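# Lift three sand cores from mould onto plywood boards

## Task

Remove three sand cores from the mould: the elongated core with the rounded nose, plus the two upright bladed cores standing in the mould half on the robot's right side. Set all three down on the plywood boards next to the mould and release them. The remaining two cores must still be standing in the mould at the end.

## Robot and tools

Robot: two six-joint arms, left_arm (on the +y side) and right_arm, each with a two-finger gripper. Base calibration in the scene frame: left_arm at (+0.031, +0.345, 0) m, quat_wxyz (+1.000, 0, 0, +0.008); right_arm at (+0.030, -0.335, 0) m, quat_wxyz (+1.000, 0, 0, -0.014). Both bases have +z as up.

Frames: the scene frame has its origin at table-top height, halfway between the nominal bases, +x pointing out over the table, +z up. Each arm's end_effector_position (m) and end_effector_quat_wxyz, and any camera it carries, are reported in that arm's own base frame. These readings may be off by a few centimetres, more at long reach. The gripper's fingers point along its +z axis and close along its y axis; the reported position is the point between the pads, about 1 cm behind the tips.

Joint order per arm, always: waist, shoulder, elbow, wrist pitch, wrist yaw, wrist roll. Stated ranges (rad): waist -2.618 to 3.054, shoulder 0.000 to 3.142, elbow 0.000 to 3.142, wrist pitch -1.571 to 1.571, wrist yaw -1.571 to 1.571, wrist roll -2.094 to 2.094; real ends may differ by up to 0.059 rad.

A row is always 14 numbers in [-1, 1] covering both arms: left_arm's six joint values then its opening, then right_arm's six joint values then its opening. Joint values are scaled offsets, not poses: 1.0 equals 2.224 rad for waist, shoulder and elbow, and 8.485 rad for the three wrist joints. They are measured from the Joint targets shown at the start of the action or move, not from the previous row, so repeating an offset moves the joint further. Send 0 for an arm's joints to hold or re-command its current targets. Opening is absolute: +1 fully open, -1 closed; between those, the fingers go to where grip_measured would read that value. To keep a gripper unchanged, resend its current command (0 is itself a command).

execute_actions: actions is a list of actions; each action is up to 15 rows, one per 1/30 s step, and a short table repeats its last row for the rest of its 15 steps. cameras selects images (omit, null or ["all"] for all, [] for none). An empty actions list just reports state. An action is rejected for both arms if it would push a joint more than 0.059 rad beyond its range; a malformed action or a failing first action voids the call. "joint sent to its limit" means a joint was stopped at its end.

move: target is one 14-number row or a list of up to 15 rows, each an offset from the same starting Joint targets (not chained). speed is the top rad/s of the joint with farthest to travel, 0.01 to 12.57, default 0.5, one value or one per target. blend (rad) rounds corners between listed targets. opening_speed (0.2 or more per second on the -1 to +1 scale) ramps the gripper gradually; use a low value when closing on a part. blocking=false returns after about 0.5 s while the move continues. Joints move together, so the gripper follows a curve, with no collision avoidance against objects or the other arm. The result adds a move: line, e.g. done, off_target (resting more than 0.035 rad from target), moving, held or fault, plus limits=held if steps were withheld. done does not prove contact or no contact.

wait: seconds 0 to 10; arms hold their last command, a running move continues. stop: brakes a running move (needs room). zoom_image: camera is cam_left_wrist or cam_right_wrist, region [x0, y0, x1, y1] pixels from the top-left, at most 504 by 504, on the latest image. finished_scene: scene is the current scene's number; it is final.

Results: Joint positions and Joint velocities list each arm's six joints (rad, rad/s) then the finger-pad gap (m; 0.094 open). Joint targets are the base for your next offsets. grip_measured is the opening on the command scale; empty it can read up to about 2.7 mm wide, and on a firmly held hard part about 3 mm narrower. Full squeeze begins about 0.05 below the touch reading (0.11 or more for small or round parts). grip_effort_nm is motor effort, negative closing, and also reacts without a grasp. Joint torques include the arm's weight; the first three wrap at ±28 N m. "joint command not followed" means the clearance check altered targets. "within noise" velocities mean the arm is still.

Motion limits: each joint target may lead its measured angle by at most 0.339 rad (big joints) or 2.2 rad (wrist joints); targets that would put the gripper over 200 mm from its current position are scaled back. Large offsets may need several actions. If an arm is pushing on something or got dragged, command targets back past its Joint positions.

Cameras: cam_left_wrist and cam_right_wrist, both 896x504.

Avoid: dropping cores or letting them go while moving, fast impacts, hard pressing, knocking the two cores that must stay, any object leaving the table, and grippers or arms striking or pinching each other. Release by commanding an opening well above grip_measured. Don't hold loads or stretched poses for long: heat shows a MOTOR HOT line at 75 °C, a fault folds the arm at 90 °C, and it goes limp at 100 °C. Loose objects may occasionally be nudged.

Each tool is called as a command line: name --argument value for each argument, lists and objects as JSON in quotes; but a table of rows of numbers goes row by row, as --pt "numbers of a row", without its own name.

## Session

execute_actions --actions '[]'

Scene clock: 0.00 s.
left_arm: end_effector_position=(+0.3493, -0.0518, +0.2095) grip_measured=+1.000 grip_effort_nm=n/a end_effector_quat_wxyz=(+0.534, -0.007, +0.815, -0.226) | right_arm: end_effector_position=(+0.3046, +0.0783, +0.1820) grip_measured=+1.000 grip_effort_nm=n/a end_effector_quat_wxyz=(+0.477, +0.034, +0.863, +0.162)
Joint positions: left_arm=[0.059 1.017 0.578 0.071 0.424 -0.25 0.094] | right_arm=[0.21 0.854 0.562 -0.224 -0.068 0.329 0.094]
Joint velocities: within noise
Joint torques (N m): no reading
Heat: left arm: 30 °C; right arm: 31 °C.
Joint targets: left_arm=[0.059 1.010 0.587 0.072 0.427 -0.248] | right_arm=[0.210 0.847 0.574 -0.220 -0.067 0.327]
Tool commands: left_gripper/opening=+1.0 right_gripper/opening=+1.0

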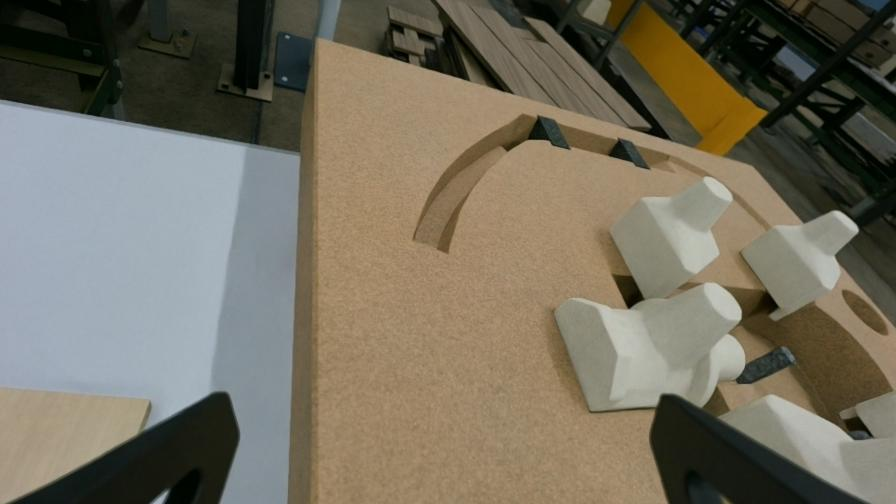

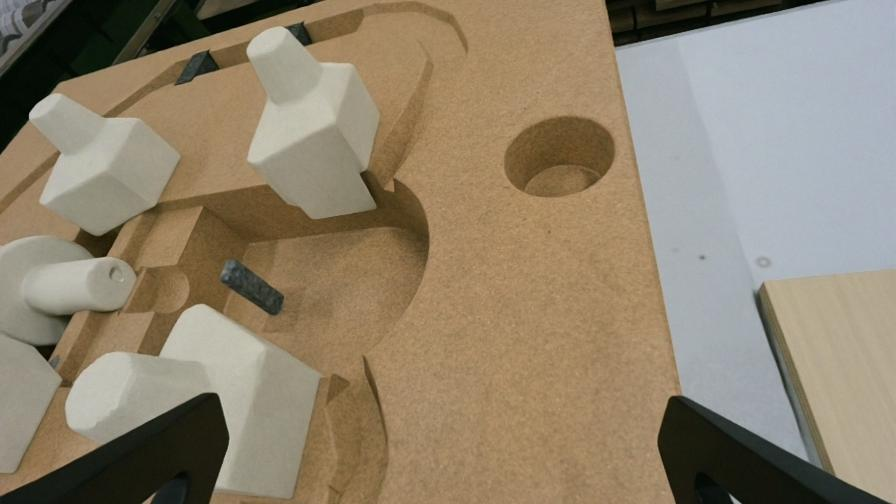

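move --target '[-0.0265,0.36,0.6,-0.56,-0.192,0.0292,1,-0.0944,0.43,0.606,-0.503,0.0079,-0.0385,1]' --speed 0.8

the call would take left_arm's wrist pitch more than 0.059 radians past the lower end of its range (-1.571 radians), so nothing of the call was run. Give that joint a number nearer 0 in that row, or first move the joint away from that end.
Scene clock: 14.07 s.
left_arm: end_effector_position=(+0.3491, -0.0519, +0.2088) grip_measured=+1.000 grip_effort_nm=0.032 end_effector_quat_wxyz=(+0.533, -0.007, +0.816, -0.226) | right_arm: end_effector_position=(+0.3046, +0.0783, +0.1820) grip_measured=+1.000 grip_effort_nm=0.027 end_effector_quat_wxyz=(+0.477, +0.034, +0.863, +0.162)
Joint positions: left_arm=[0.059 1.017 0.578 0.068 0.424 -0.251 0.094] | right_arm=[0.21 0.854 0.562 -0.224 -0.068 0.329 0.094]
Joint velocities: within noise
Joint torques (N m): left_arm=[0.09 -2.69 6.5 2.15 0.16 -0.05] | right_arm=[0.01 -1.68 7.28 1.47 -0.03 -0.06]
Heat: left arm: 32 °C; right arm: 34 °C.
Joint targets: left_arm=[0.059 1.010 0.587 0.072 0.427 -0.248] | right_arm=[0.210 0.847 0.574 -0.220 -0.067 0.327]
Tool commands: left_gripper/opening=+1.0 right_gripper/opening=+1.0

move --target '[-0.0265,0.36,0.6,-0.1617,-0.0503,0.0292,1,-0.0944,0.43,0.606,-0.1273,0.0079,-0.0385,1]' --speed 0.8

Scene clock: 18.63 s.
left_arm: end_effector_position=(+0.4079, +0.0028, +0.2300) grip_measured=+1.000 grip_effort_nm=0.032 end_effector_quat_wxyz=(+0.189, -0.007, +0.982, -0.004) | right_arm: end_effector_position=(+0.4089, +0.0043, +0.2274) grip_measured=+1.000 grip_effort_nm=0.027 end_effector_quat_wxyz=(+0.187, +0.000, +0.982, +0.004)
Joint positions: left_arm=[0.008 1.793 1.896 -1.293 0.009 -0.007 0.094] | right_arm=[0.005 1.797 1.89 -1.287 -0.006 0.007 0.094]
Joint velocities: within noise
Joint torques (N m): left_arm=[-0.68 -6.31 7.01 1.07 -0.08 0.01] | right_arm=[-0.39 -6.91 7.88 0.55 0.05 -0.11]
Heat: left arm: 33 °C; right arm: 34 °C.
Joint targets: left_arm=[0.000 1.810 1.922 -1.300 0.000 -0.001] | right_arm=[0.000 1.804 1.922 -1.300 0.000 0.000]
move: done

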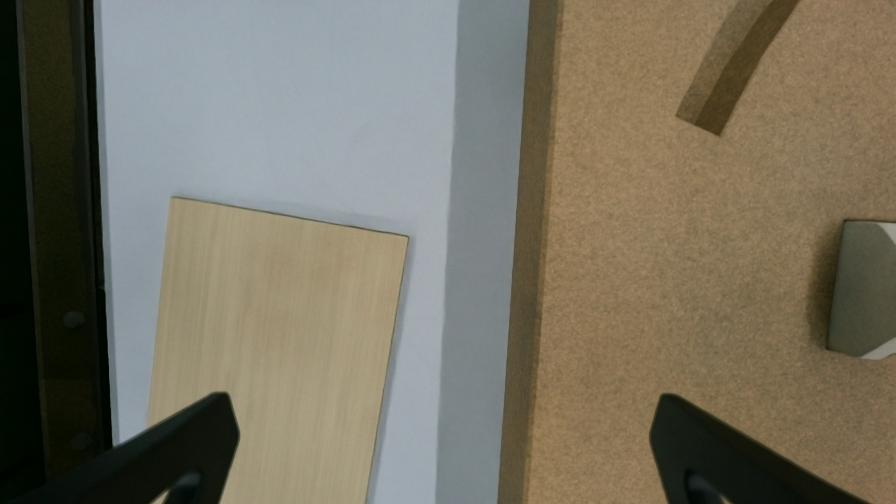

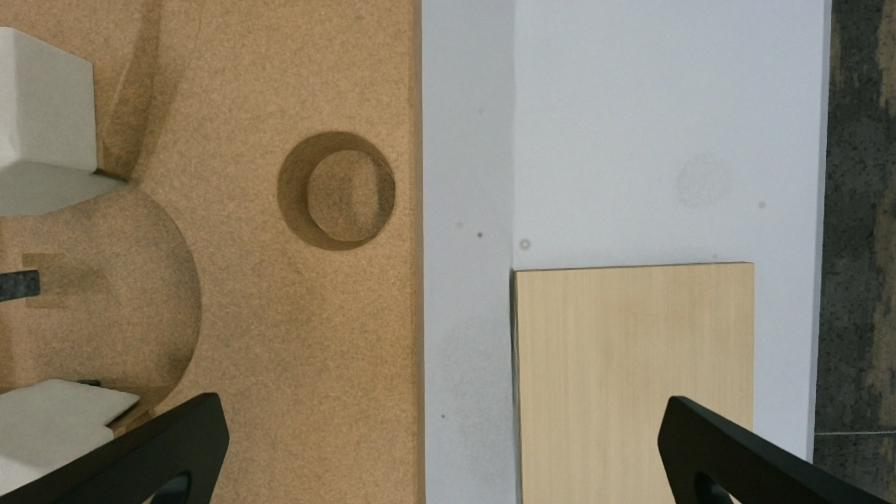

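move --target '[0,0,0,0,0,0,1,0.17,0,0,0,0,0.028,1]' --speed 0.8 --cameras '["cam_right_wrist"]'

move --target '[0,-0.25,-0.29,-0.0051,0,0,1,0.02,-0.25,-0.29,-0.0051,0,0.007,1]' --speed 0.8

Scene clock: 24.10 s.
left_arm: end_effector_position=(+0.4076, +0.0028, +0.2299) grip_measured=+1.000 grip_effort_nm=0.032 end_effector_quat_wxyz=(+0.188, -0.007, +0.982, -0.004) | right_arm: end_effector_position=(+0.3783, +0.1542, +0.2273) grip_measured=+1.000 grip_effort_nm=0.022 end_effector_quat_wxyz=(+0.177, -0.075, +0.980, +0.058)
Joint positions: left_arm=[0.008 1.793 1.896 -1.294 0.009 -0.007 0.094] | right_arm=[0.383 1.797 1.89 -1.288 -0.004 0.231 0.094]
Joint velocities: within noise
Joint torques (N m): left_arm=[-0.54 -6.46 7.09 1.09 -0.07 0] | right_arm=[-0.28 -6.89 7.9 0.59 0.02 0.04]
Heat: left arm: 33 °C; right arm: 33 °C.
Joint targets: left_arm=[0.000 1.810 1.922 -1.300 0.000 -0.001] | right_arm=[0.378 1.804 1.922 -1.300 0.000 0.238]
move: done
Images, in order (width x height): cam_right_wrist 896x504.

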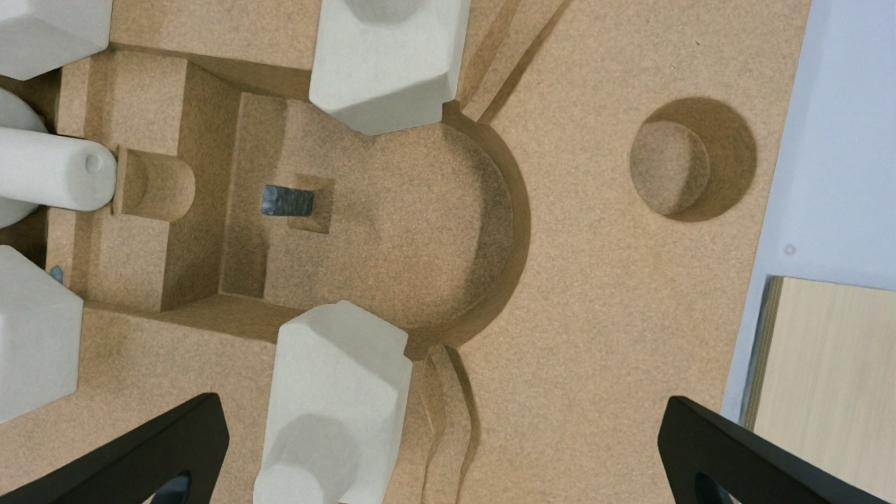

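Scene clock: 25.43 s.
left_arm: end_effector_position=(+0.2444, +0.0014, +0.1930) grip_measured=+1.000 grip_effort_nm=0.037 end_effector_quat_wxyz=(+0.118, -0.007, +0.993, -0.004) | right_arm: end_effector_position=(+0.2240, +0.1006, +0.1960) grip_measured=+1.000 grip_effort_nm=0.027 end_effector_quat_wxyz=(+0.119, -0.062, +0.990, +0.046)
Joint positions: left_arm=[0.008 1.272 1.287 -1.349 0.009 -0.007 0.094] | right_arm=[0.415 1.262 1.288 -1.342 -0.004 0.29 0.094]
Joint velocities: within noise
Joint torques (N m): left_arm=[-0.66 -4.45 3.99 0.96 -0.08 0.02] | right_arm=[0.65 -4.18 4.45 0.51 0.02 0.04]
Heat: left arm: 33 °C; right arm: 33 °C.
Joint targets: left_arm=[0.000 1.254 1.277 -1.343 0.000 -0.001] | right_arm=[0.423 1.248 1.277 -1.343 0.000 0.297]
move: done

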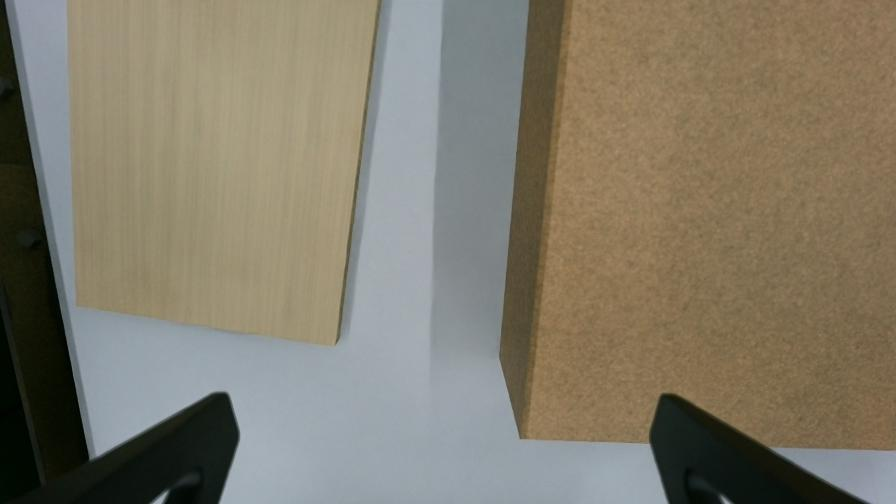

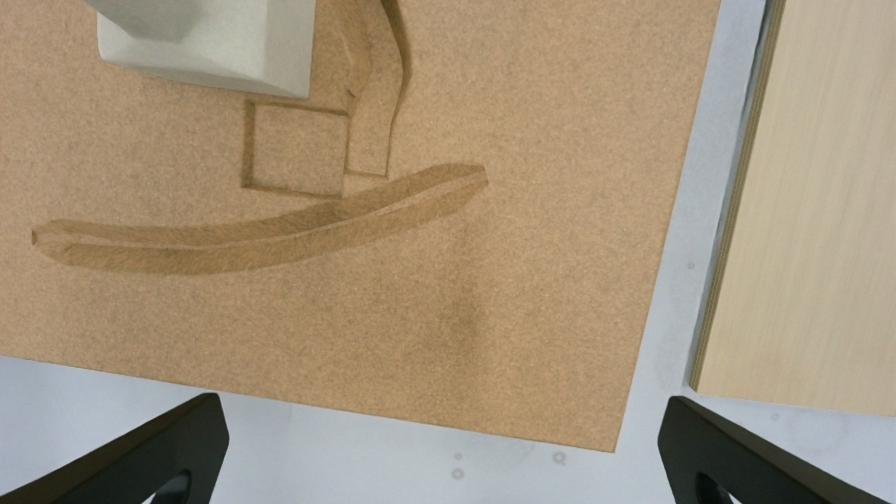

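move --target '[0,0,0,0,0,0,1,0.147,0.257,0.401,-0.0066,0,0.059,1]' --speed 0.8 --cameras '["cam_right_wrist"]'

Scene clock: 57.87 s.
left_arm: end_effector_position=(+0.2444, +0.0015, +0.1930) grip_measured=+1.000 grip_effort_nm=0.027 end_effector_quat_wxyz=(+0.118, -0.007, +0.993, -0.004) | right_arm: end_effector_position=(+0.3052, +0.2850, +0.2941) grip_measured=+1.000 grip_effort_nm=0.022 end_effector_quat_wxyz=(+0.181, +0.021, +0.967, +0.178)
Joint positions: left_arm=[0.008 1.272 1.287 -1.349 0.009 -0.007 0.094] | right_arm=[0.748 1.812 2.139 -1.385 -0.003 0.791 0.094]
Joint velocities: within noise
Joint torques (N m): left_arm=[-0.49 -4.41 3.97 0.96 -0.08 0.01] | right_arm=[0.16 -6.61 7.34 0.73 0.02 0.02]
Heat: left arm: 32 °C; right arm: 32 °C.
Joint targets: left_arm=[0.000 1.254 1.277 -1.343 0.000 -0.001] | right_arm=[0.749 1.820 2.169 -1.399 0.000 0.798]
move: done
Images, in order (width x height): cam_right_wrist 896x504.

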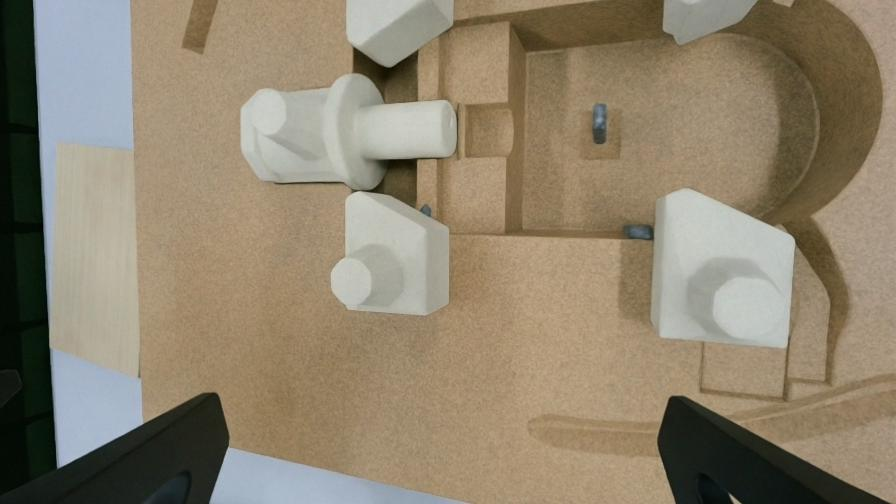

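zoom_image --camera "cam_right_wrist" --region '[520, 150, 896, 440]'

move --target '[0,0,0,0,0,0,1,-0.25,-0.72,-0.8,0.01,0,-0.05,1]' --speed 1 --cameras '[]'

move --target '[0,0,0,0,0,0,1,-0.1,0.05,0.1,0.11,0,-0.044,1]' --speed 1 --cameras '["cam_right_wrist"]'

Scaled by 1.340.

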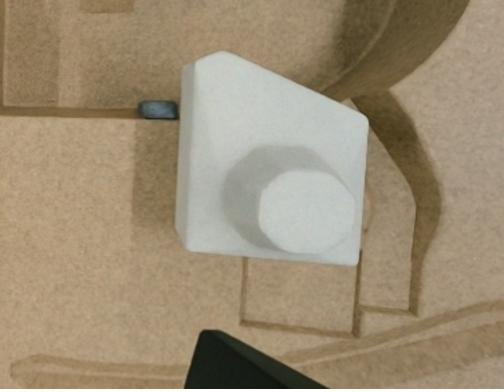

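Scene clock: 86.90 s.
left_arm: end_effector_position=(+0.2444, +0.0015, +0.1930) grip_measured=+1.000 grip_effort_nm=0.032 end_effector_quat_wxyz=(+0.118, -0.007, +0.993, -0.004) | right_arm: end_effector_position=(+0.1084, +0.0346, +0.1225) grip_measured=+1.000 grip_effort_nm=0.027 end_effector_quat_wxyz=(+0.180, +0.087, +0.977, +0.074)
Joint positions: left_arm=[0.008 1.272 1.287 -1.349 0.009 -0.007 0.094] | right_arm=[0.297 0.509 0.697 -1.367 -0.002 0.475 0.094]
Joint velocities: within noise
Joint torques (N m): left_arm=[-0.55 -4.33 3.97 0.98 -0.08 0] | right_arm=[0.36 2.21 6.65 0.89 -0.01 -0.02]
Heat: left arm: 32 °C; right arm: 34 °C.
Joint targets: left_arm=[0.000 1.254 1.277 -1.343 0.000 -0.001] | right_arm=[0.300 0.513 0.717 -1.351 -0.002 0.477]
move: held (right_arm; a check stopped the path); limits=held; right_arm: the elbow is farthest, 0.308 rad from its target
joint command not followed: on one or more control steps a check withheld the commanded joint targets of the right arm, and it was not sent them on those steps.
cause: the commanded joint targets, or the way to them, would bring two parts of the arm too close to each other (its upper arm (the part past the shoulder) and its fingers, with the joints along the arm from the elbow to the wrist roll between them).
No camera images: "cameras" was empty.

Scene clock: 88.67 s.
left_arm: end_effector_position=(+0.2444, +0.0015, +0.1930) grip_measured=+1.000 grip_effort_nm=0.032 end_effector_quat_wxyz=(+0.118, -0.007, +0.993, -0.004) | right_arm: end_effector_position=(+0.2674, +0.0244, +0.3622) grip_measured=+1.000 grip_effort_nm=0.022 end_effector_quat_wxyz=(+0.648, +0.009, +0.759, +0.065)
Joint positions: left_arm=[0.008 1.272 1.287 -1.349 0.009 -0.007 0.094] | right_arm=[0.086 0.621 0.912 -0.444 -0.002 0.111 0.094]
Joint velocities: within noise
Joint torques (N m): left_arm=[-0.58 -4.37 3.9 0.95 -0.07 0.02] | right_arm=[-0.68 1.16 7.83 1.79 -0.01 -0.13]
Heat: left arm: 32 °C; right arm: 34 °C.
Joint targets: left_arm=[0.000 1.254 1.277 -1.343 0.000 -0.001] | right_arm=[0.078 0.624 0.939 -0.417 -0.003 0.103]
move: done
Images, in order (width x height): cam_right_wrist 896x504.

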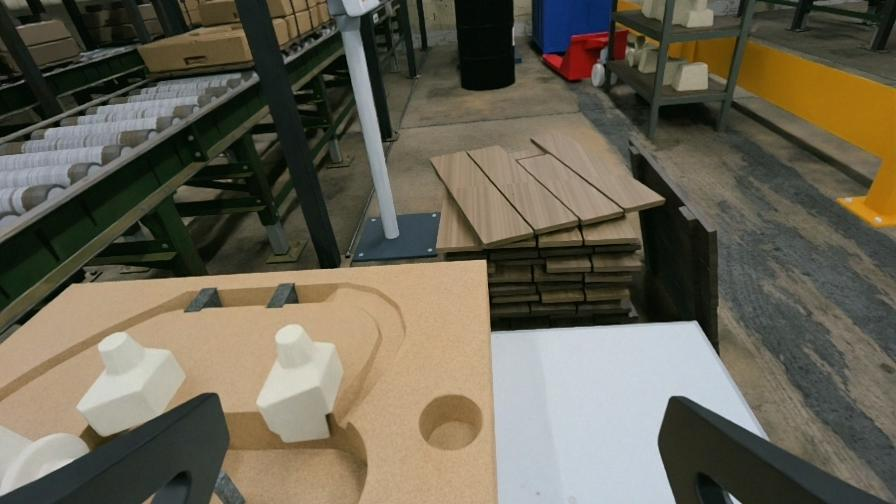

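move --pt "0 0.05 0.32 0.009 0 -0.1 1 0 0 0 0 0 0 1" --pt "-0.1996 0.372 0.4015 0.009 0.0318 -0.2395 1 0 0 0 0 0 0 1" --speed 1

Scene clock: 160.47 s.
left_arm: end_effector_position=(+0.4105, -0.2468, +0.2024) grip_measured=+1.000 grip_effort_nm=0.032 end_effector_quat_wxyz=(+0.061, +0.673, -0.704, +0.219) | right_arm: end_effector_position=(+0.2674, +0.0244, +0.3626) grip_measured=+1.000 grip_effort_nm=0.027 end_effector_quat_wxyz=(+0.649, +0.008, +0.758, +0.064)
Joint positions: left_arm=[-0.446 2.074 2.146 -1.264 0.265 -2.023 0.094] | right_arm=[0.086 0.621 0.912 -0.442 -0.002 0.11 0.094]
Joint velocities: within noise
Joint torques (N m): left_arm=[0.21 -9.28 6.87 1.11 0.25 -0.17] | right_arm=[-0.65 1.2 7.82 1.79 -0.01 -0.11]
Heat: left arm: 33 °C; right arm: 38 °C.
Joint targets: left_arm=[-0.444 2.082 2.170 -1.267 0.270 -2.033] | right_arm=[0.078 0.624 0.939 -0.417 -0.003 0.103]
move: done

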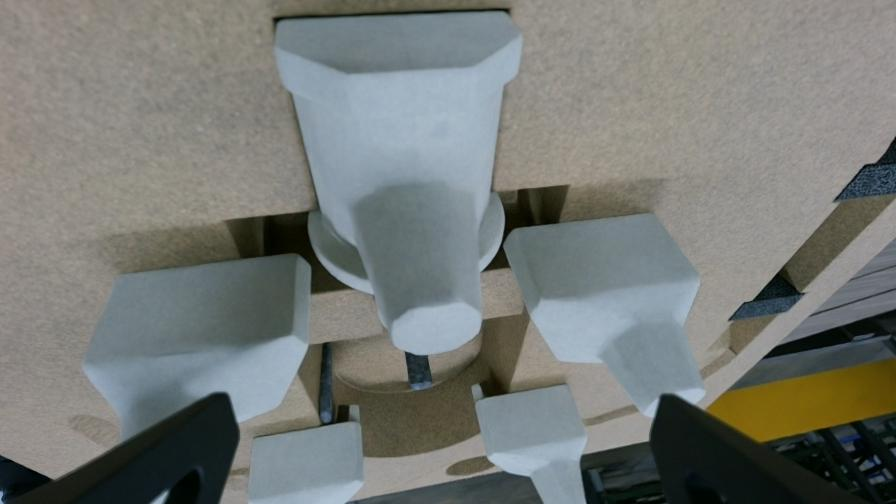

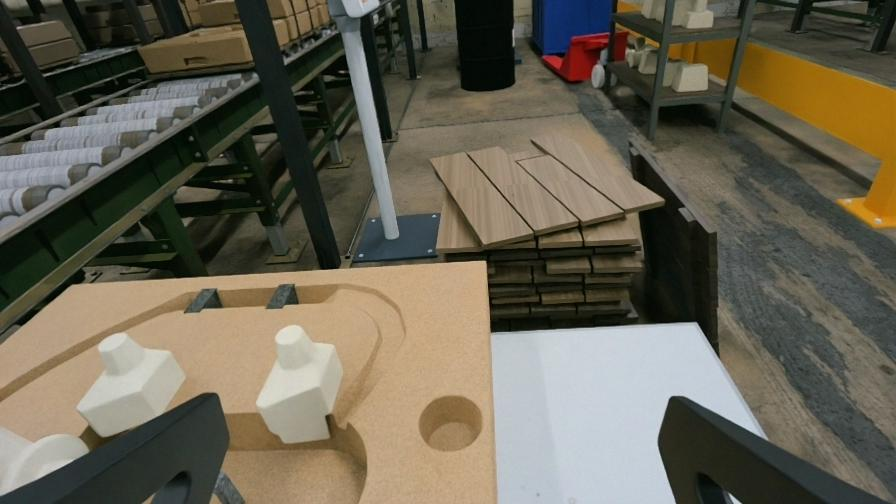

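move --target '[0,0.06,0,-0.0025,0.0004,0,1,0,0,0,0,0,0,1]' --speed 0.5 --cameras '["cam_left_wrist"]'

Scene clock: 166.67 s.
left_arm: end_effector_position=(+0.4165, -0.2502, +0.1433) grip_measured=+1.000 grip_effort_nm=0.032 end_effector_quat_wxyz=(+0.085, +0.686, -0.705, +0.159) | right_arm: end_effector_position=(+0.2674, +0.0244, +0.3627) grip_measured=+1.000 grip_effort_nm=0.027 end_effector_quat_wxyz=(+0.649, +0.008, +0.758, +0.064)
Joint positions: left_arm=[-0.446 2.207 2.154 -1.271 0.268 -2.024 0.094] | right_arm=[0.086 0.621 0.912 -0.442 -0.002 0.11 0.094]
Joint velocities: within noise
Joint torques (N m): left_arm=[0.16 -10.04 6.23 0.74 0.26 -0.15] | right_arm=[-0.65 1.17 7.79 1.78 -0.02 -0.11]
Heat: left arm: 33 °C; right arm: 39 °C.
Joint targets: left_arm=[-0.444 2.215 2.170 -1.288 0.273 -2.033] | right_arm=[0.078 0.624 0.939 -0.417 -0.003 0.103]
move: done
Images, in order (width x height): cam_left_wrist 896x504.

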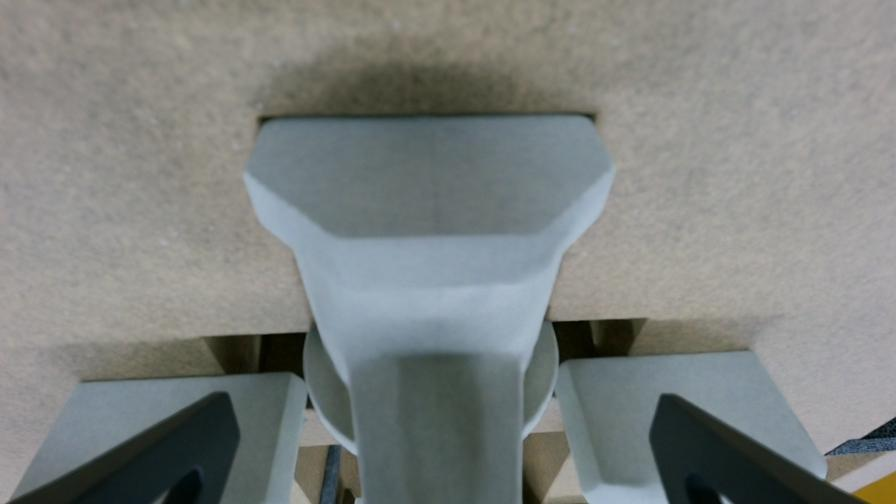

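move --target '[0,0.0275,-0.0196,0,0,0,1,0,0,0,0,0,0,1]' --speed 0.3 --cameras '["cam_left_wrist"]'

Scene clock: 177.47 s.
left_arm: end_effector_position=(+0.4127, -0.2486, +0.1129) grip_measured=+1.000 grip_effort_nm=0.032 end_effector_quat_wxyz=(+0.098, +0.692, -0.704, +0.125) | right_arm: end_effector_position=(+0.2674, +0.0244, +0.3627) grip_measured=+1.000 grip_effort_nm=0.022 end_effector_quat_wxyz=(+0.649, +0.008, +0.758, +0.064)
Joint positions: left_arm=[-0.446 2.258 2.133 -1.272 0.268 -2.024 0.094] | right_arm=[0.086 0.621 0.912 -0.442 -0.002 0.11 0.094]
Joint velocities: within noise
Joint torques (N m): left_arm=[0.24 -9.89 4.36 0.62 0.25 -0.15] | right_arm=[-0.64 1.14 7.8 1.78 -0.02 -0.11]
Heat: left arm: 35 °C; right arm: 39 °C.
Joint targets: left_arm=[-0.444 2.277 2.126 -1.288 0.273 -2.033] | right_arm=[0.078 0.624 0.939 -0.418 -0.003 0.103]
move: done
Images, in order (width x height): cam_left_wrist 896x504.

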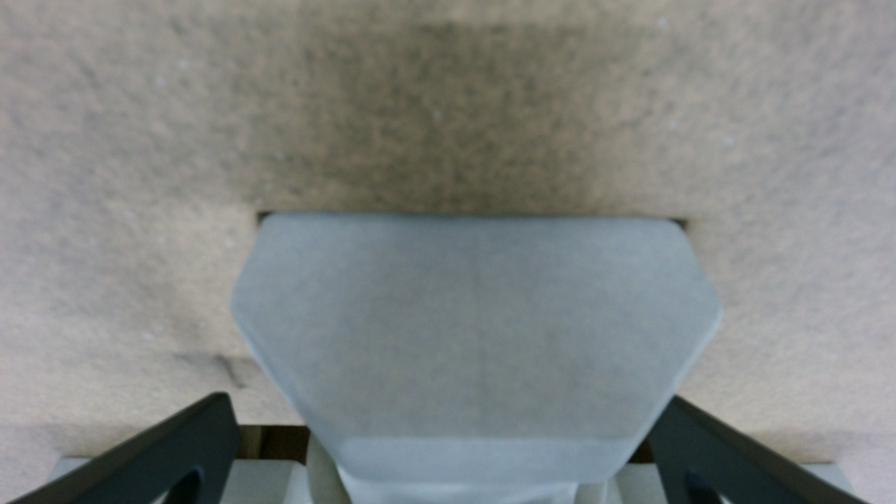

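move --target '[0,0.0096,0,0,0,0,1,0,0,0,0,0,0,1]' --speed 0.3 --cameras '[]'

move --target '[0,0,0,0,0,0,-0.1,0,0,0,0,0,0,1]' --opening_speed 0.4 --cameras '["cam_left_wrist"]'

Scene clock: 181.53 s.
left_arm: end_effector_position=(+0.4126, -0.2487, +0.1075) grip_measured=+1.000 grip_effort_nm=0.037 end_effector_quat_wxyz=(+0.100, +0.693, -0.704, +0.119) | right_arm: end_effector_position=(+0.2675, +0.0244, +0.3628) grip_measured=+1.000 grip_effort_nm=0.022 end_effector_quat_wxyz=(+0.649, +0.008, +0.758, +0.064)
Joint positions: left_arm=[-0.446 2.27 2.133 -1.272 0.269 -2.024 0.094] | right_arm=[0.086 0.621 0.912 -0.441 -0.002 0.11 0.094]
Joint velocities: within noise
Joint torques (N m): left_arm=[0.14 -9.06 4.26 0.55 0.23 -0.16] | right_arm=[-0.65 1.17 7.77 1.78 -0.01 -0.11]
Heat: left arm: 36 °C; right arm: 40 °C.
Joint targets: left_arm=[-0.444 2.298 2.126 -1.288 0.273 -2.033] | right_arm=[0.078 0.624 0.939 -0.417 -0.003 0.103]
move: done
No camera images: "cameras" was empty.

Scene clock: 184.50 s.
left_arm: end_effector_position=(+0.4156, -0.2490, +0.1078) grip_measured=+0.395 grip_effort_nm=-0.999 end_effector_quat_wxyz=(+0.096, +0.694, -0.703, +0.124) | right_arm: end_effector_position=(+0.2675, +0.0244, +0.3628) grip_measured=+1.000 grip_effort_nm=0.027 end_effector_quat_wxyz=(+0.649, +0.008, +0.758, +0.064)
Joint positions: left_arm=[-0.445 2.27 2.133 -1.26 0.265 -2.027 0.066] | right_arm=[0.086 0.621 0.912 -0.441 -0.002 0.11 0.094]
Joint velocities: within noise
Joint torques (N m): left_arm=[0.1 -9.17 4.26 0.49 0.29 -0.13] | right_arm=[-0.65 1.16 7.8 1.78 -0.02 -0.11]
Heat: left arm: 35 °C; right arm: 40 °C.
Joint targets: left_arm=[-0.444 2.298 2.126 -1.288 0.273 -2.033] | right_arm=[0.078 0.624 0.939 -0.417 -0.003 0.103]
move: done
Images, in order (width x height): cam_left_wrist 896x504.

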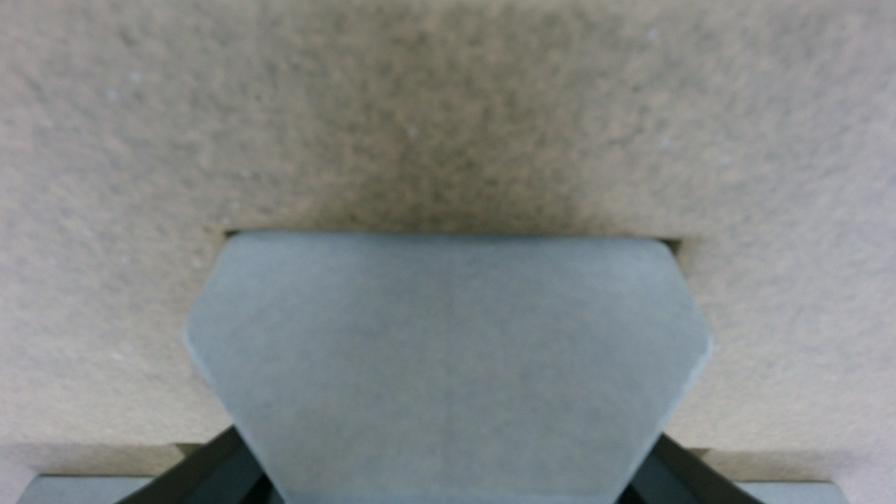

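move --pt "0 0.0096 0.106 -0.0253 0 0 -0.1 0 0 0 0 0 0 1" --pt "0 -0.08 0.106 -0.0253 0 0 -0.1 0 0 0 0 0 0 1" --speed 0.3

Scene clock: 191.10 s.
left_arm: end_effector_position=(+0.3910, -0.2344, +0.1918) grip_measured=+0.394 grip_effort_nm=-0.999 end_effector_quat_wxyz=(+0.084, +0.693, -0.703, +0.136) | right_arm: end_effector_position=(+0.2675, +0.0244, +0.3628) grip_measured=+1.000 grip_effort_nm=0.022 end_effector_quat_wxyz=(+0.649, +0.008, +0.758, +0.064)
Joint positions: left_arm=[-0.445 2.18 2.324 -1.511 0.25 -2.027 0.066] | right_arm=[0.086 0.621 0.912 -0.441 -0.002 0.109 0.094]
Joint velocities: within noise
Joint torques (N m): left_arm=[0.16 -14.79 7.83 0.93 0.44 -0.11] | right_arm=[-0.66 1.17 7.8 1.78 -0.02 -0.11]
Heat: left arm: 36 °C; right arm: 40 °C.
Joint targets: left_arm=[-0.444 2.120 2.362 -1.503 0.273 -2.033] | right_arm=[0.078 0.624 0.939 -0.418 -0.003 0.103]
move: off_target (left_arm); left_arm: the shoulder is farthest, 0.060 rad from its target

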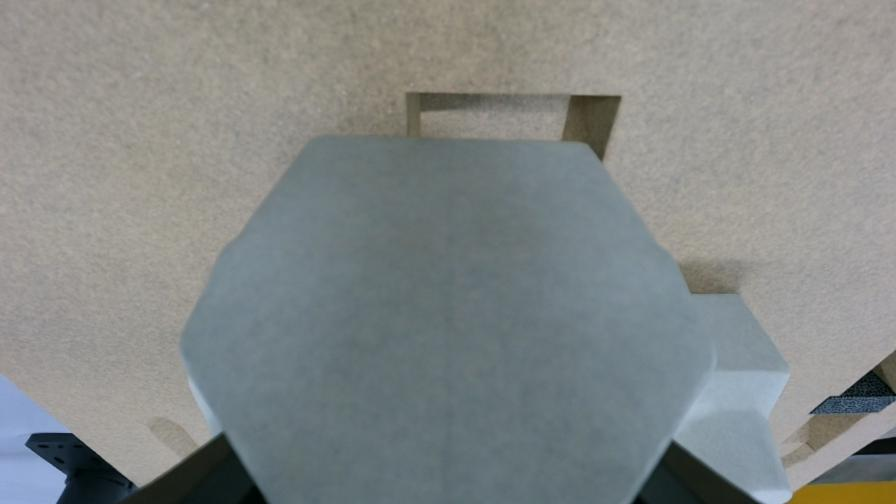

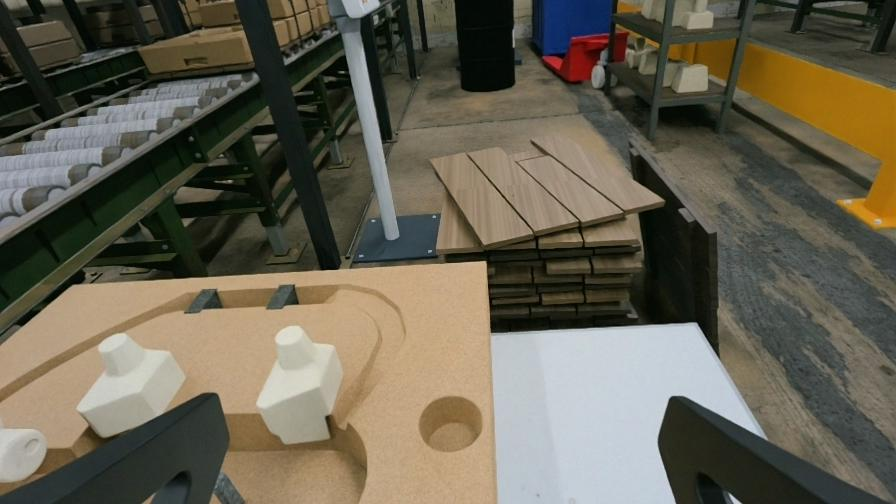

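move --pt "0 -0.076 0 -0.0013 0 0 -0.1 0 0 0 0 0 0 1" --pt "0.36 -0.076 0 -0.0013 -0.0322 0.2396 -0.1 0 0 0 0 0 0 1" --pt "0.36 0.0562 -0.095 -0.0013 -0.0322 0.2396 -0.1 0 0 0 0 0 0 1" --speed '[0.4,0.7,0.4]'

Scene clock: 212.93 s.
left_arm: end_effector_position=(+0.3967, +0.1492, +0.1032) grip_measured=+0.394 grip_effort_nm=-0.994 end_effector_quat_wxyz=(-0.029, -0.181, +0.983, -0.005) | right_arm: end_effector_position=(+0.2675, +0.0244, +0.3629) grip_measured=+1.000 grip_effort_nm=0.022 end_effector_quat_wxyz=(+0.649, +0.008, +0.758, +0.064)
Joint positions: left_arm=[0.357 2.262 2.138 -1.506 0 -0.006 0.065] | right_arm=[0.086 0.621 0.912 -0.441 -0.002 0.109 0.094]
Joint velocities: within noise
Joint torques (N m): left_arm=[0.05 -12.03 5.45 0.23 0.04 0.02] | right_arm=[-0.64 1.16 7.82 1.77 -0.03 -0.11]
Heat: left arm: 42 °C; right arm: 41 °C.
Joint targets: left_arm=[0.357 2.245 2.151 -1.514 0.000 0.000] | right_arm=[0.078 0.624 0.939 -0.417 -0.003 0.103]
move: done

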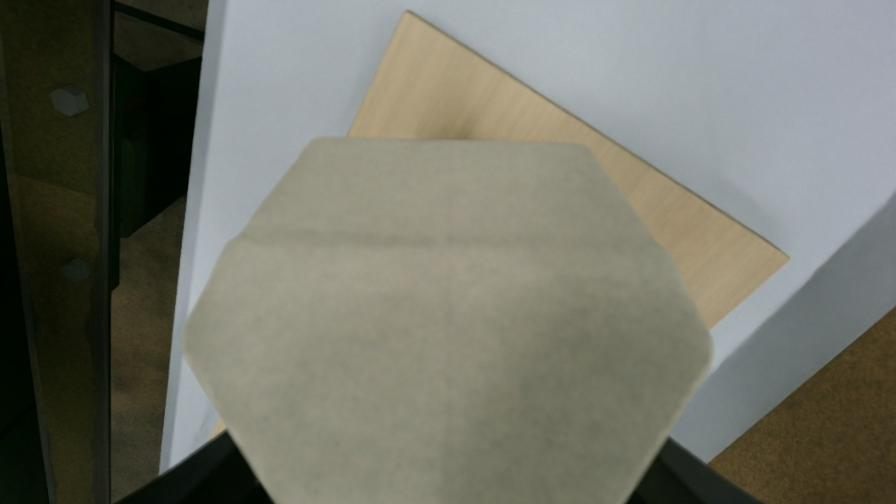

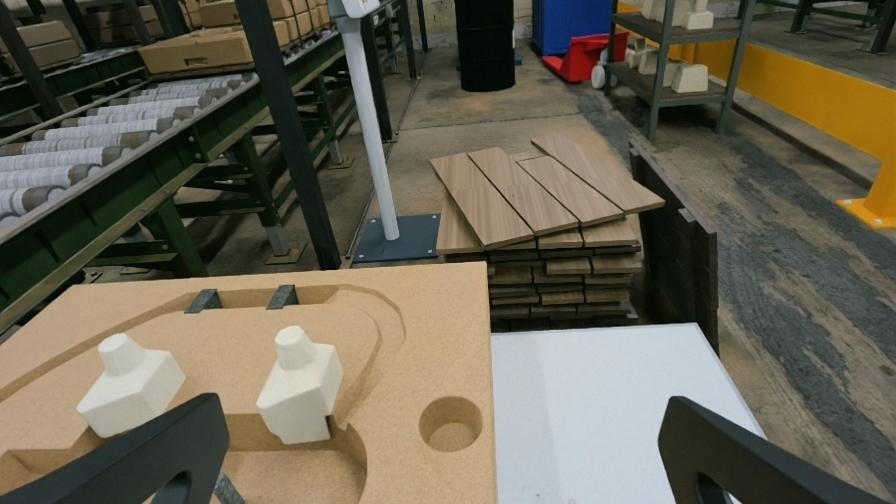

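move --target '[-0.012,0,-0.07,0,0,0,-0.1,0,0,0,0,0,0,1]' --speed 0.3 --cameras '["cam_left_wrist"]'

move --target '[0,0,-0.018,0,0,0,-0.1,0,0,0,0,0,0,1]' --speed 0.12 --cameras '["cam_left_wrist"]'

Scene clock: 216.90 s.
left_arm: end_effector_position=(+0.3725, +0.1326, +0.0727) grip_measured=+0.394 grip_effort_nm=-1.004 end_effector_quat_wxyz=(-0.090, -0.170, +0.981, -0.013) | right_arm: end_effector_position=(+0.2675, +0.0244, +0.3629) grip_measured=+1.000 grip_effort_nm=0.022 end_effector_quat_wxyz=(+0.649, +0.008, +0.758, +0.064)
Joint positions: left_arm=[0.338 2.262 2.002 -1.493 -0.003 -0.005 0.065] | right_arm=[0.086 0.621 0.912 -0.441 -0.002 0.109 0.094]
Joint velocities: within noise
Joint torques (N m): left_arm=[-0.57 -11.75 3.74 -0.16 0.08 0] | right_arm=[-0.65 1.17 7.82 1.77 -0.01 -0.11]
Heat: left arm: 43 °C; right arm: 41 °C.
Joint targets: left_arm=[0.330 2.245 1.995 -1.514 0.000 0.000] | right_arm=[0.078 0.624 0.939 -0.417 -0.003 0.103]
move: done
Images, in order (width x height): cam_left_wrist 896x504.

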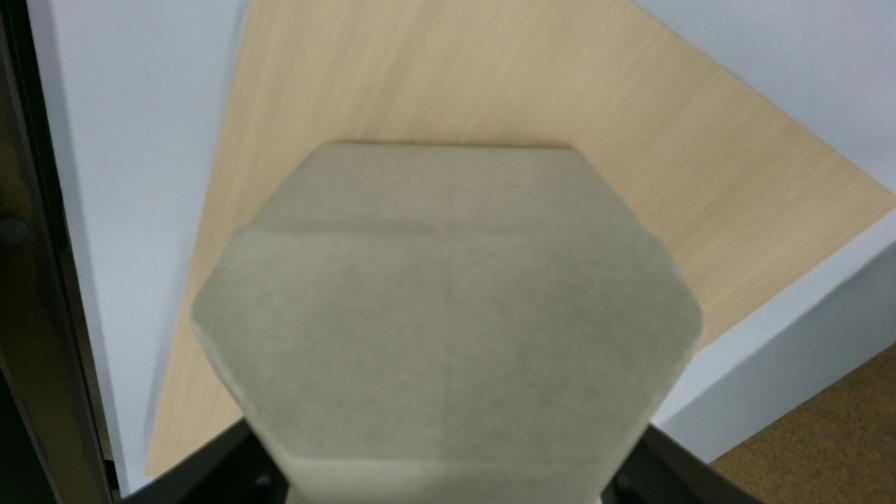

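Scene clock: 217.63 s.
left_arm: end_effector_position=(+0.3728, +0.1328, +0.0708) grip_measured=+0.394 grip_effort_nm=-0.994 end_effector_quat_wxyz=(-0.086, -0.170, +0.982, -0.013) | right_arm: end_effector_position=(+0.2675, +0.0244, +0.3629) grip_measured=+1.000 grip_effort_nm=0.022 end_effector_quat_wxyz=(+0.649, +0.008, +0.758, +0.064)
Joint positions: left_arm=[0.338 2.256 1.985 -1.475 -0.004 -0.005 0.065] | right_arm=[0.086 0.621 0.912 -0.441 -0.002 0.109 0.094]
Joint velocities: within noise
Joint torques (N m): left_arm=[-0.53 -11.34 1.92 -0.35 0.08 -0.01] | right_arm=[-0.65 1.16 7.79 1.77 -0.01 -0.11]
Heat: left arm: 43 °C; right arm: 41 °C.
Joint targets: left_arm=[0.330 2.245 1.955 -1.514 0.000 0.000] | right_arm=[0.078 0.624 0.939 -0.417 -0.003 0.103]
move: off_target (left_arm); left_arm: the wrist pitch is farthest, 0.039 rad from its target
Images, in order (width x height): cam_left_wrist 896x504.

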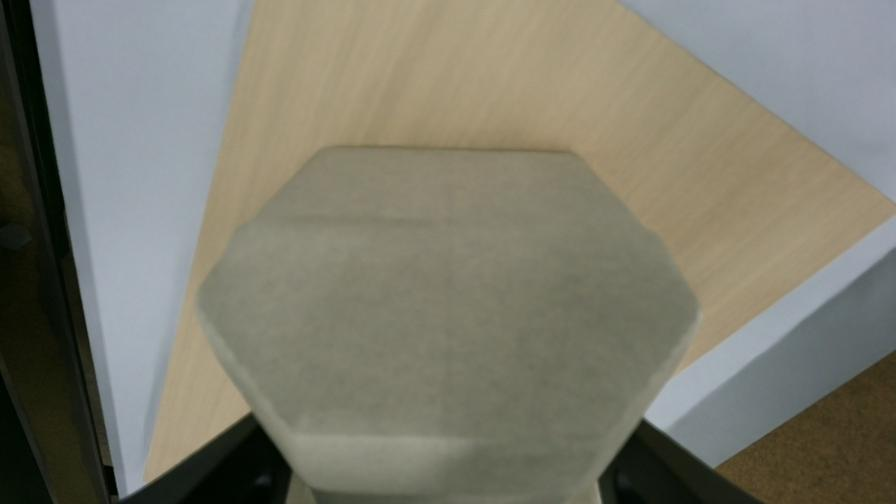

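move --target '[0,0.02,-0.02,0,0,0,-0.1,0,0,0,0,0,0,1]' --speed 0.1 --cameras '["cam_left_wrist"]'

Scene clock: 221.50 s.
left_arm: end_effector_position=(+0.3724, +0.1326, +0.0695) grip_measured=+0.394 grip_effort_nm=-1.004 end_effector_quat_wxyz=(-0.083, -0.170, +0.982, -0.012) | right_arm: end_effector_position=(+0.2675, +0.0244, +0.3629) grip_measured=+1.000 grip_effort_nm=0.027 end_effector_quat_wxyz=(+0.649, +0.008, +0.758, +0.064)
Joint positions: left_arm=[0.338 2.246 1.965 -1.458 -0.004 -0.005 0.065] | right_arm=[0.086 0.621 0.912 -0.441 -0.002 0.109 0.094]
Joint velocities: within noise
Joint torques (N m): left_arm=[-0.51 -7.46 0.01 -0.49 0.07 -0.01] | right_arm=[-0.65 1.17 7.79 1.77 -0.02 -0.12]
Heat: left arm: 43 °C; right arm: 42 °C.
Joint targets: left_arm=[0.330 2.289 1.911 -1.514 0.000 0.000] | right_arm=[0.078 0.624 0.939 -0.418 -0.003 0.103]
move: off_target (left_arm); left_arm: the wrist pitch is farthest, 0.056 rad from its target
Images, in order (width x height): cam_left_wrist 896x504.

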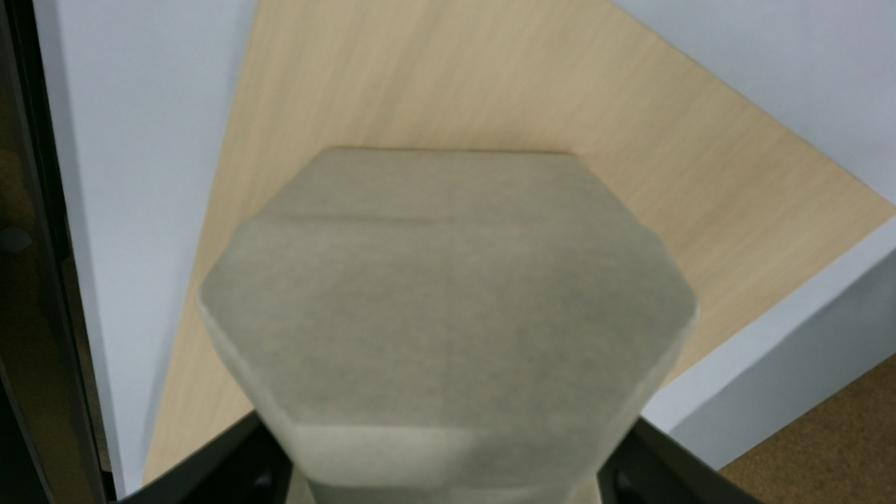

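move --target '[0,0.015,-0.01,-0.0062,0,0,-0.1,0,0,0,0,0,0,1]' --speed 0.1 --cameras '["cam_left_wrist"]'

Scene clock: 225.20 s.
left_arm: end_effector_position=(+0.3708, +0.1321, +0.0681) grip_measured=+0.394 grip_effort_nm=-0.999 end_effector_quat_wxyz=(-0.086, -0.170, +0.982, -0.012) | right_arm: end_effector_position=(+0.2675, +0.0244, +0.3629) grip_measured=+1.000 grip_effort_nm=0.027 end_effector_quat_wxyz=(+0.649, +0.008, +0.758, +0.064)
Joint positions: left_arm=[0.338 2.246 1.959 -1.458 -0.004 -0.005 0.065] | right_arm=[0.086 0.621 0.912 -0.441 -0.002 0.109 0.094]
Joint velocities: within noise
Joint torques (N m): left_arm=[-0.61 -5.16 -1.33 -1.09 0.04 0] | right_arm=[-0.66 1.17 7.79 1.77 -0.01 -0.11]
Heat: left arm: 42 °C; right arm: 42 °C.
Joint targets: left_arm=[0.330 2.323 1.889 -1.566 0.000 0.000] | right_arm=[0.078 0.624 0.939 -0.418 -0.003 0.103]
move: off_target (left_arm); left_arm: the wrist pitch is farthest, 0.109 rad from its target
Images, in order (width x height): cam_left_wrist 896x504.

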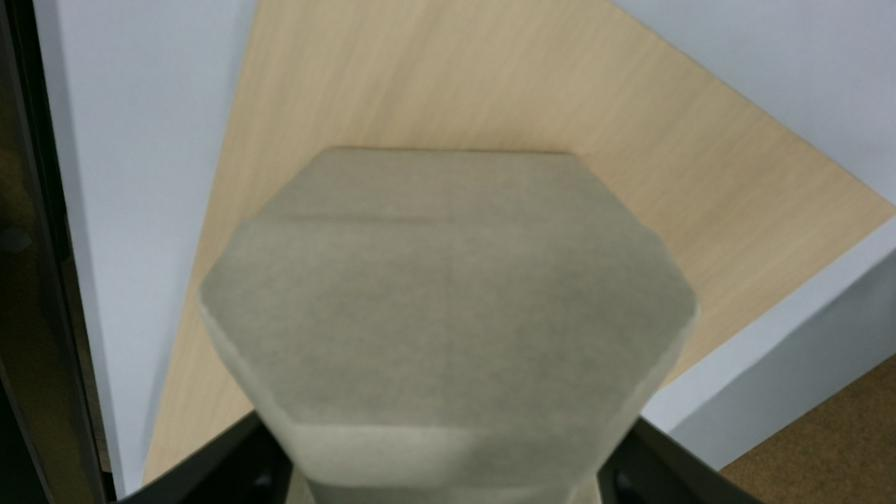

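move --target '[0,-0.022,0.018,0.0085,0,0,-0.1,0,0,0,0,0,0,1]' --speed 0.1 --cameras '[]'

move --target '[0,0,0,0,0,0,0.62,0,0,0,0,0,0,1]' --opening_speed 0.2 --cameras '["cam_left_wrist"]'

Scene clock: 230.13 s.
left_arm: end_effector_position=(+0.3727, +0.1328, +0.0698) grip_measured=+0.394 grip_effort_nm=-0.994 end_effector_quat_wxyz=(-0.080, -0.170, +0.982, -0.011) | right_arm: end_effector_position=(+0.2675, +0.0244, +0.3629) grip_measured=+1.000 grip_effort_nm=0.022 end_effector_quat_wxyz=(+0.649, +0.008, +0.758, +0.064)
Joint positions: left_arm=[0.338 2.241 1.959 -1.451 -0.004 -0.005 0.065] | right_arm=[0.086 0.621 0.912 -0.441 -0.002 0.109 0.094]
Joint velocities: within noise
Joint torques (N m): left_arm=[-0.57 -8.2 1.89 -0.36 0.05 0] | right_arm=[-0.66 1.16 7.8 1.77 -0.01 -0.11]
Heat: left arm: 40 °C; right arm: 42 °C.
Joint targets: left_arm=[0.330 2.274 1.929 -1.494 0.000 0.000] | right_arm=[0.078 0.624 0.939 -0.418 -0.003 0.103]
move: off_target (left_arm); left_arm: the wrist pitch is farthest, 0.042 rad from its target
No camera images: "cameras" was empty.

Scene clock: 233.93 s.
left_arm: end_effector_position=(+0.3598, +0.1283, +0.0649) grip_measured=+0.618 grip_effort_nm=0.120 end_effector_quat_wxyz=(-0.110, -0.169, +0.979, -0.016) | right_arm: end_effector_position=(+0.2675, +0.0244, +0.3630) grip_measured=+1.000 grip_effort_nm=0.027 end_effector_quat_wxyz=(+0.649, +0.008, +0.758, +0.064)
Joint positions: left_arm=[0.338 2.248 1.939 -1.485 -0.004 -0.004 0.076] | right_arm=[0.086 0.621 0.912 -0.441 -0.002 0.109 0.094]
Joint velocities: within noise
Joint torques (N m): left_arm=[-0.58 -8.64 3.36 -0.12 0.11 -0.02] | right_arm=[-0.65 1.16 7.79 1.78 -0.01 -0.11]
Heat: left arm: 39 °C; right arm: 42 °C.
Joint targets: left_arm=[0.330 2.274 1.929 -1.494 0.000 0.000] | right_arm=[0.078 0.624 0.939 -0.417 -0.003 0.103]
move: done
Images, in order (width x height): cam_left_wrist 896x504.

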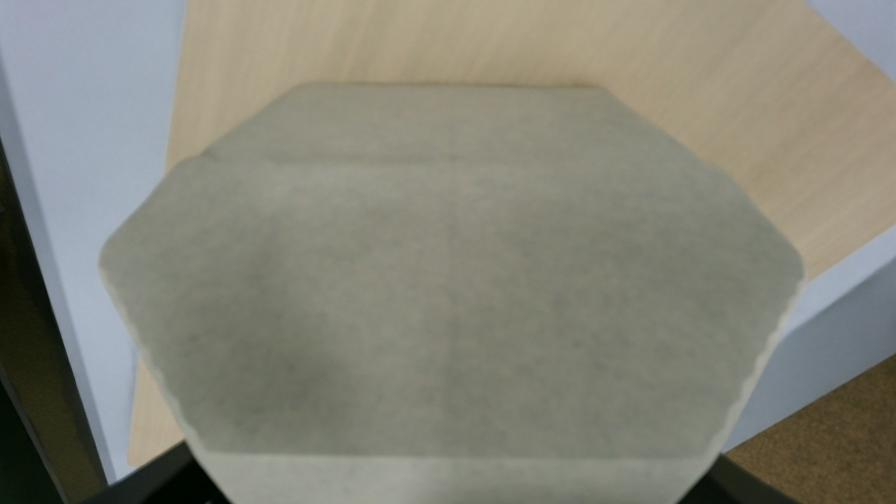

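move --pt "0 0 0 0 0 0 1 0 0 0 0 0 0 1" --pt "0 -0.1 0.01 0 0 0 1 0 0 0 0 0 0 1" --pt "0 -0.3 0.05 0 0 0 1 0 0 0 0 0 0 1" --speed 0.4 --cameras '["cam_left_wrist"]'

Scene clock: 241.33 s.
left_arm: end_effector_position=(+0.3297, +0.1177, +0.3152) grip_measured=+0.998 grip_effort_nm=0.125 end_effector_quat_wxyz=(+0.239, -0.166, +0.956, +0.042) | right_arm: end_effector_position=(+0.2675, +0.0244, +0.3630) grip_measured=+1.000 grip_effort_nm=0.027 end_effector_quat_wxyz=(+0.649, +0.008, +0.758, +0.064)
Joint positions: left_arm=[0.338 1.617 2.025 -1.489 -0.004 -0.004 0.094] | right_arm=[0.086 0.621 0.912 -0.441 -0.002 0.109 0.094]
Joint velocities: within noise
Joint torques (N m): left_arm=[-0.57 -6.26 5.48 1.3 0.08 -0.01] | right_arm=[-0.65 1.16 7.79 1.76 -0.01 -0.11]
Heat: left arm: 38 °C; right arm: 42 °C.
Joint targets: left_arm=[0.330 1.607 2.040 -1.494 0.000 0.000] | right_arm=[0.078 0.624 0.939 -0.417 -0.003 0.103]
move: done
Images, in order (width x height): cam_left_wrist 896x504.

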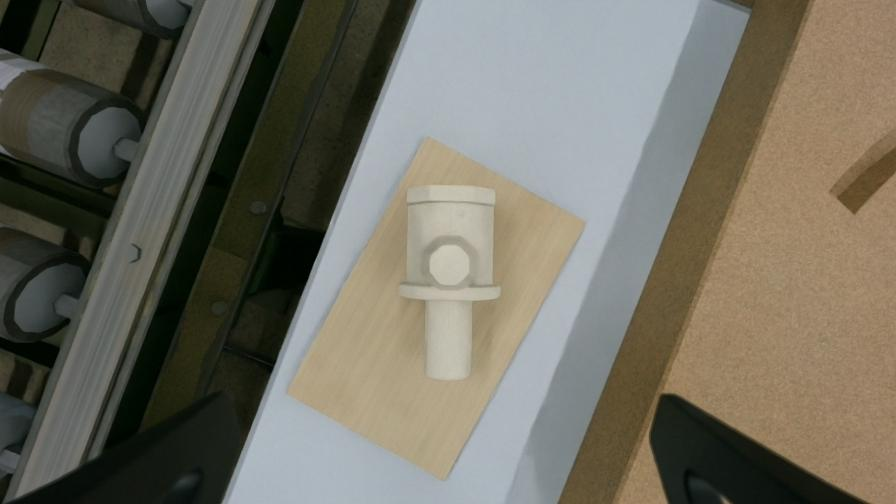

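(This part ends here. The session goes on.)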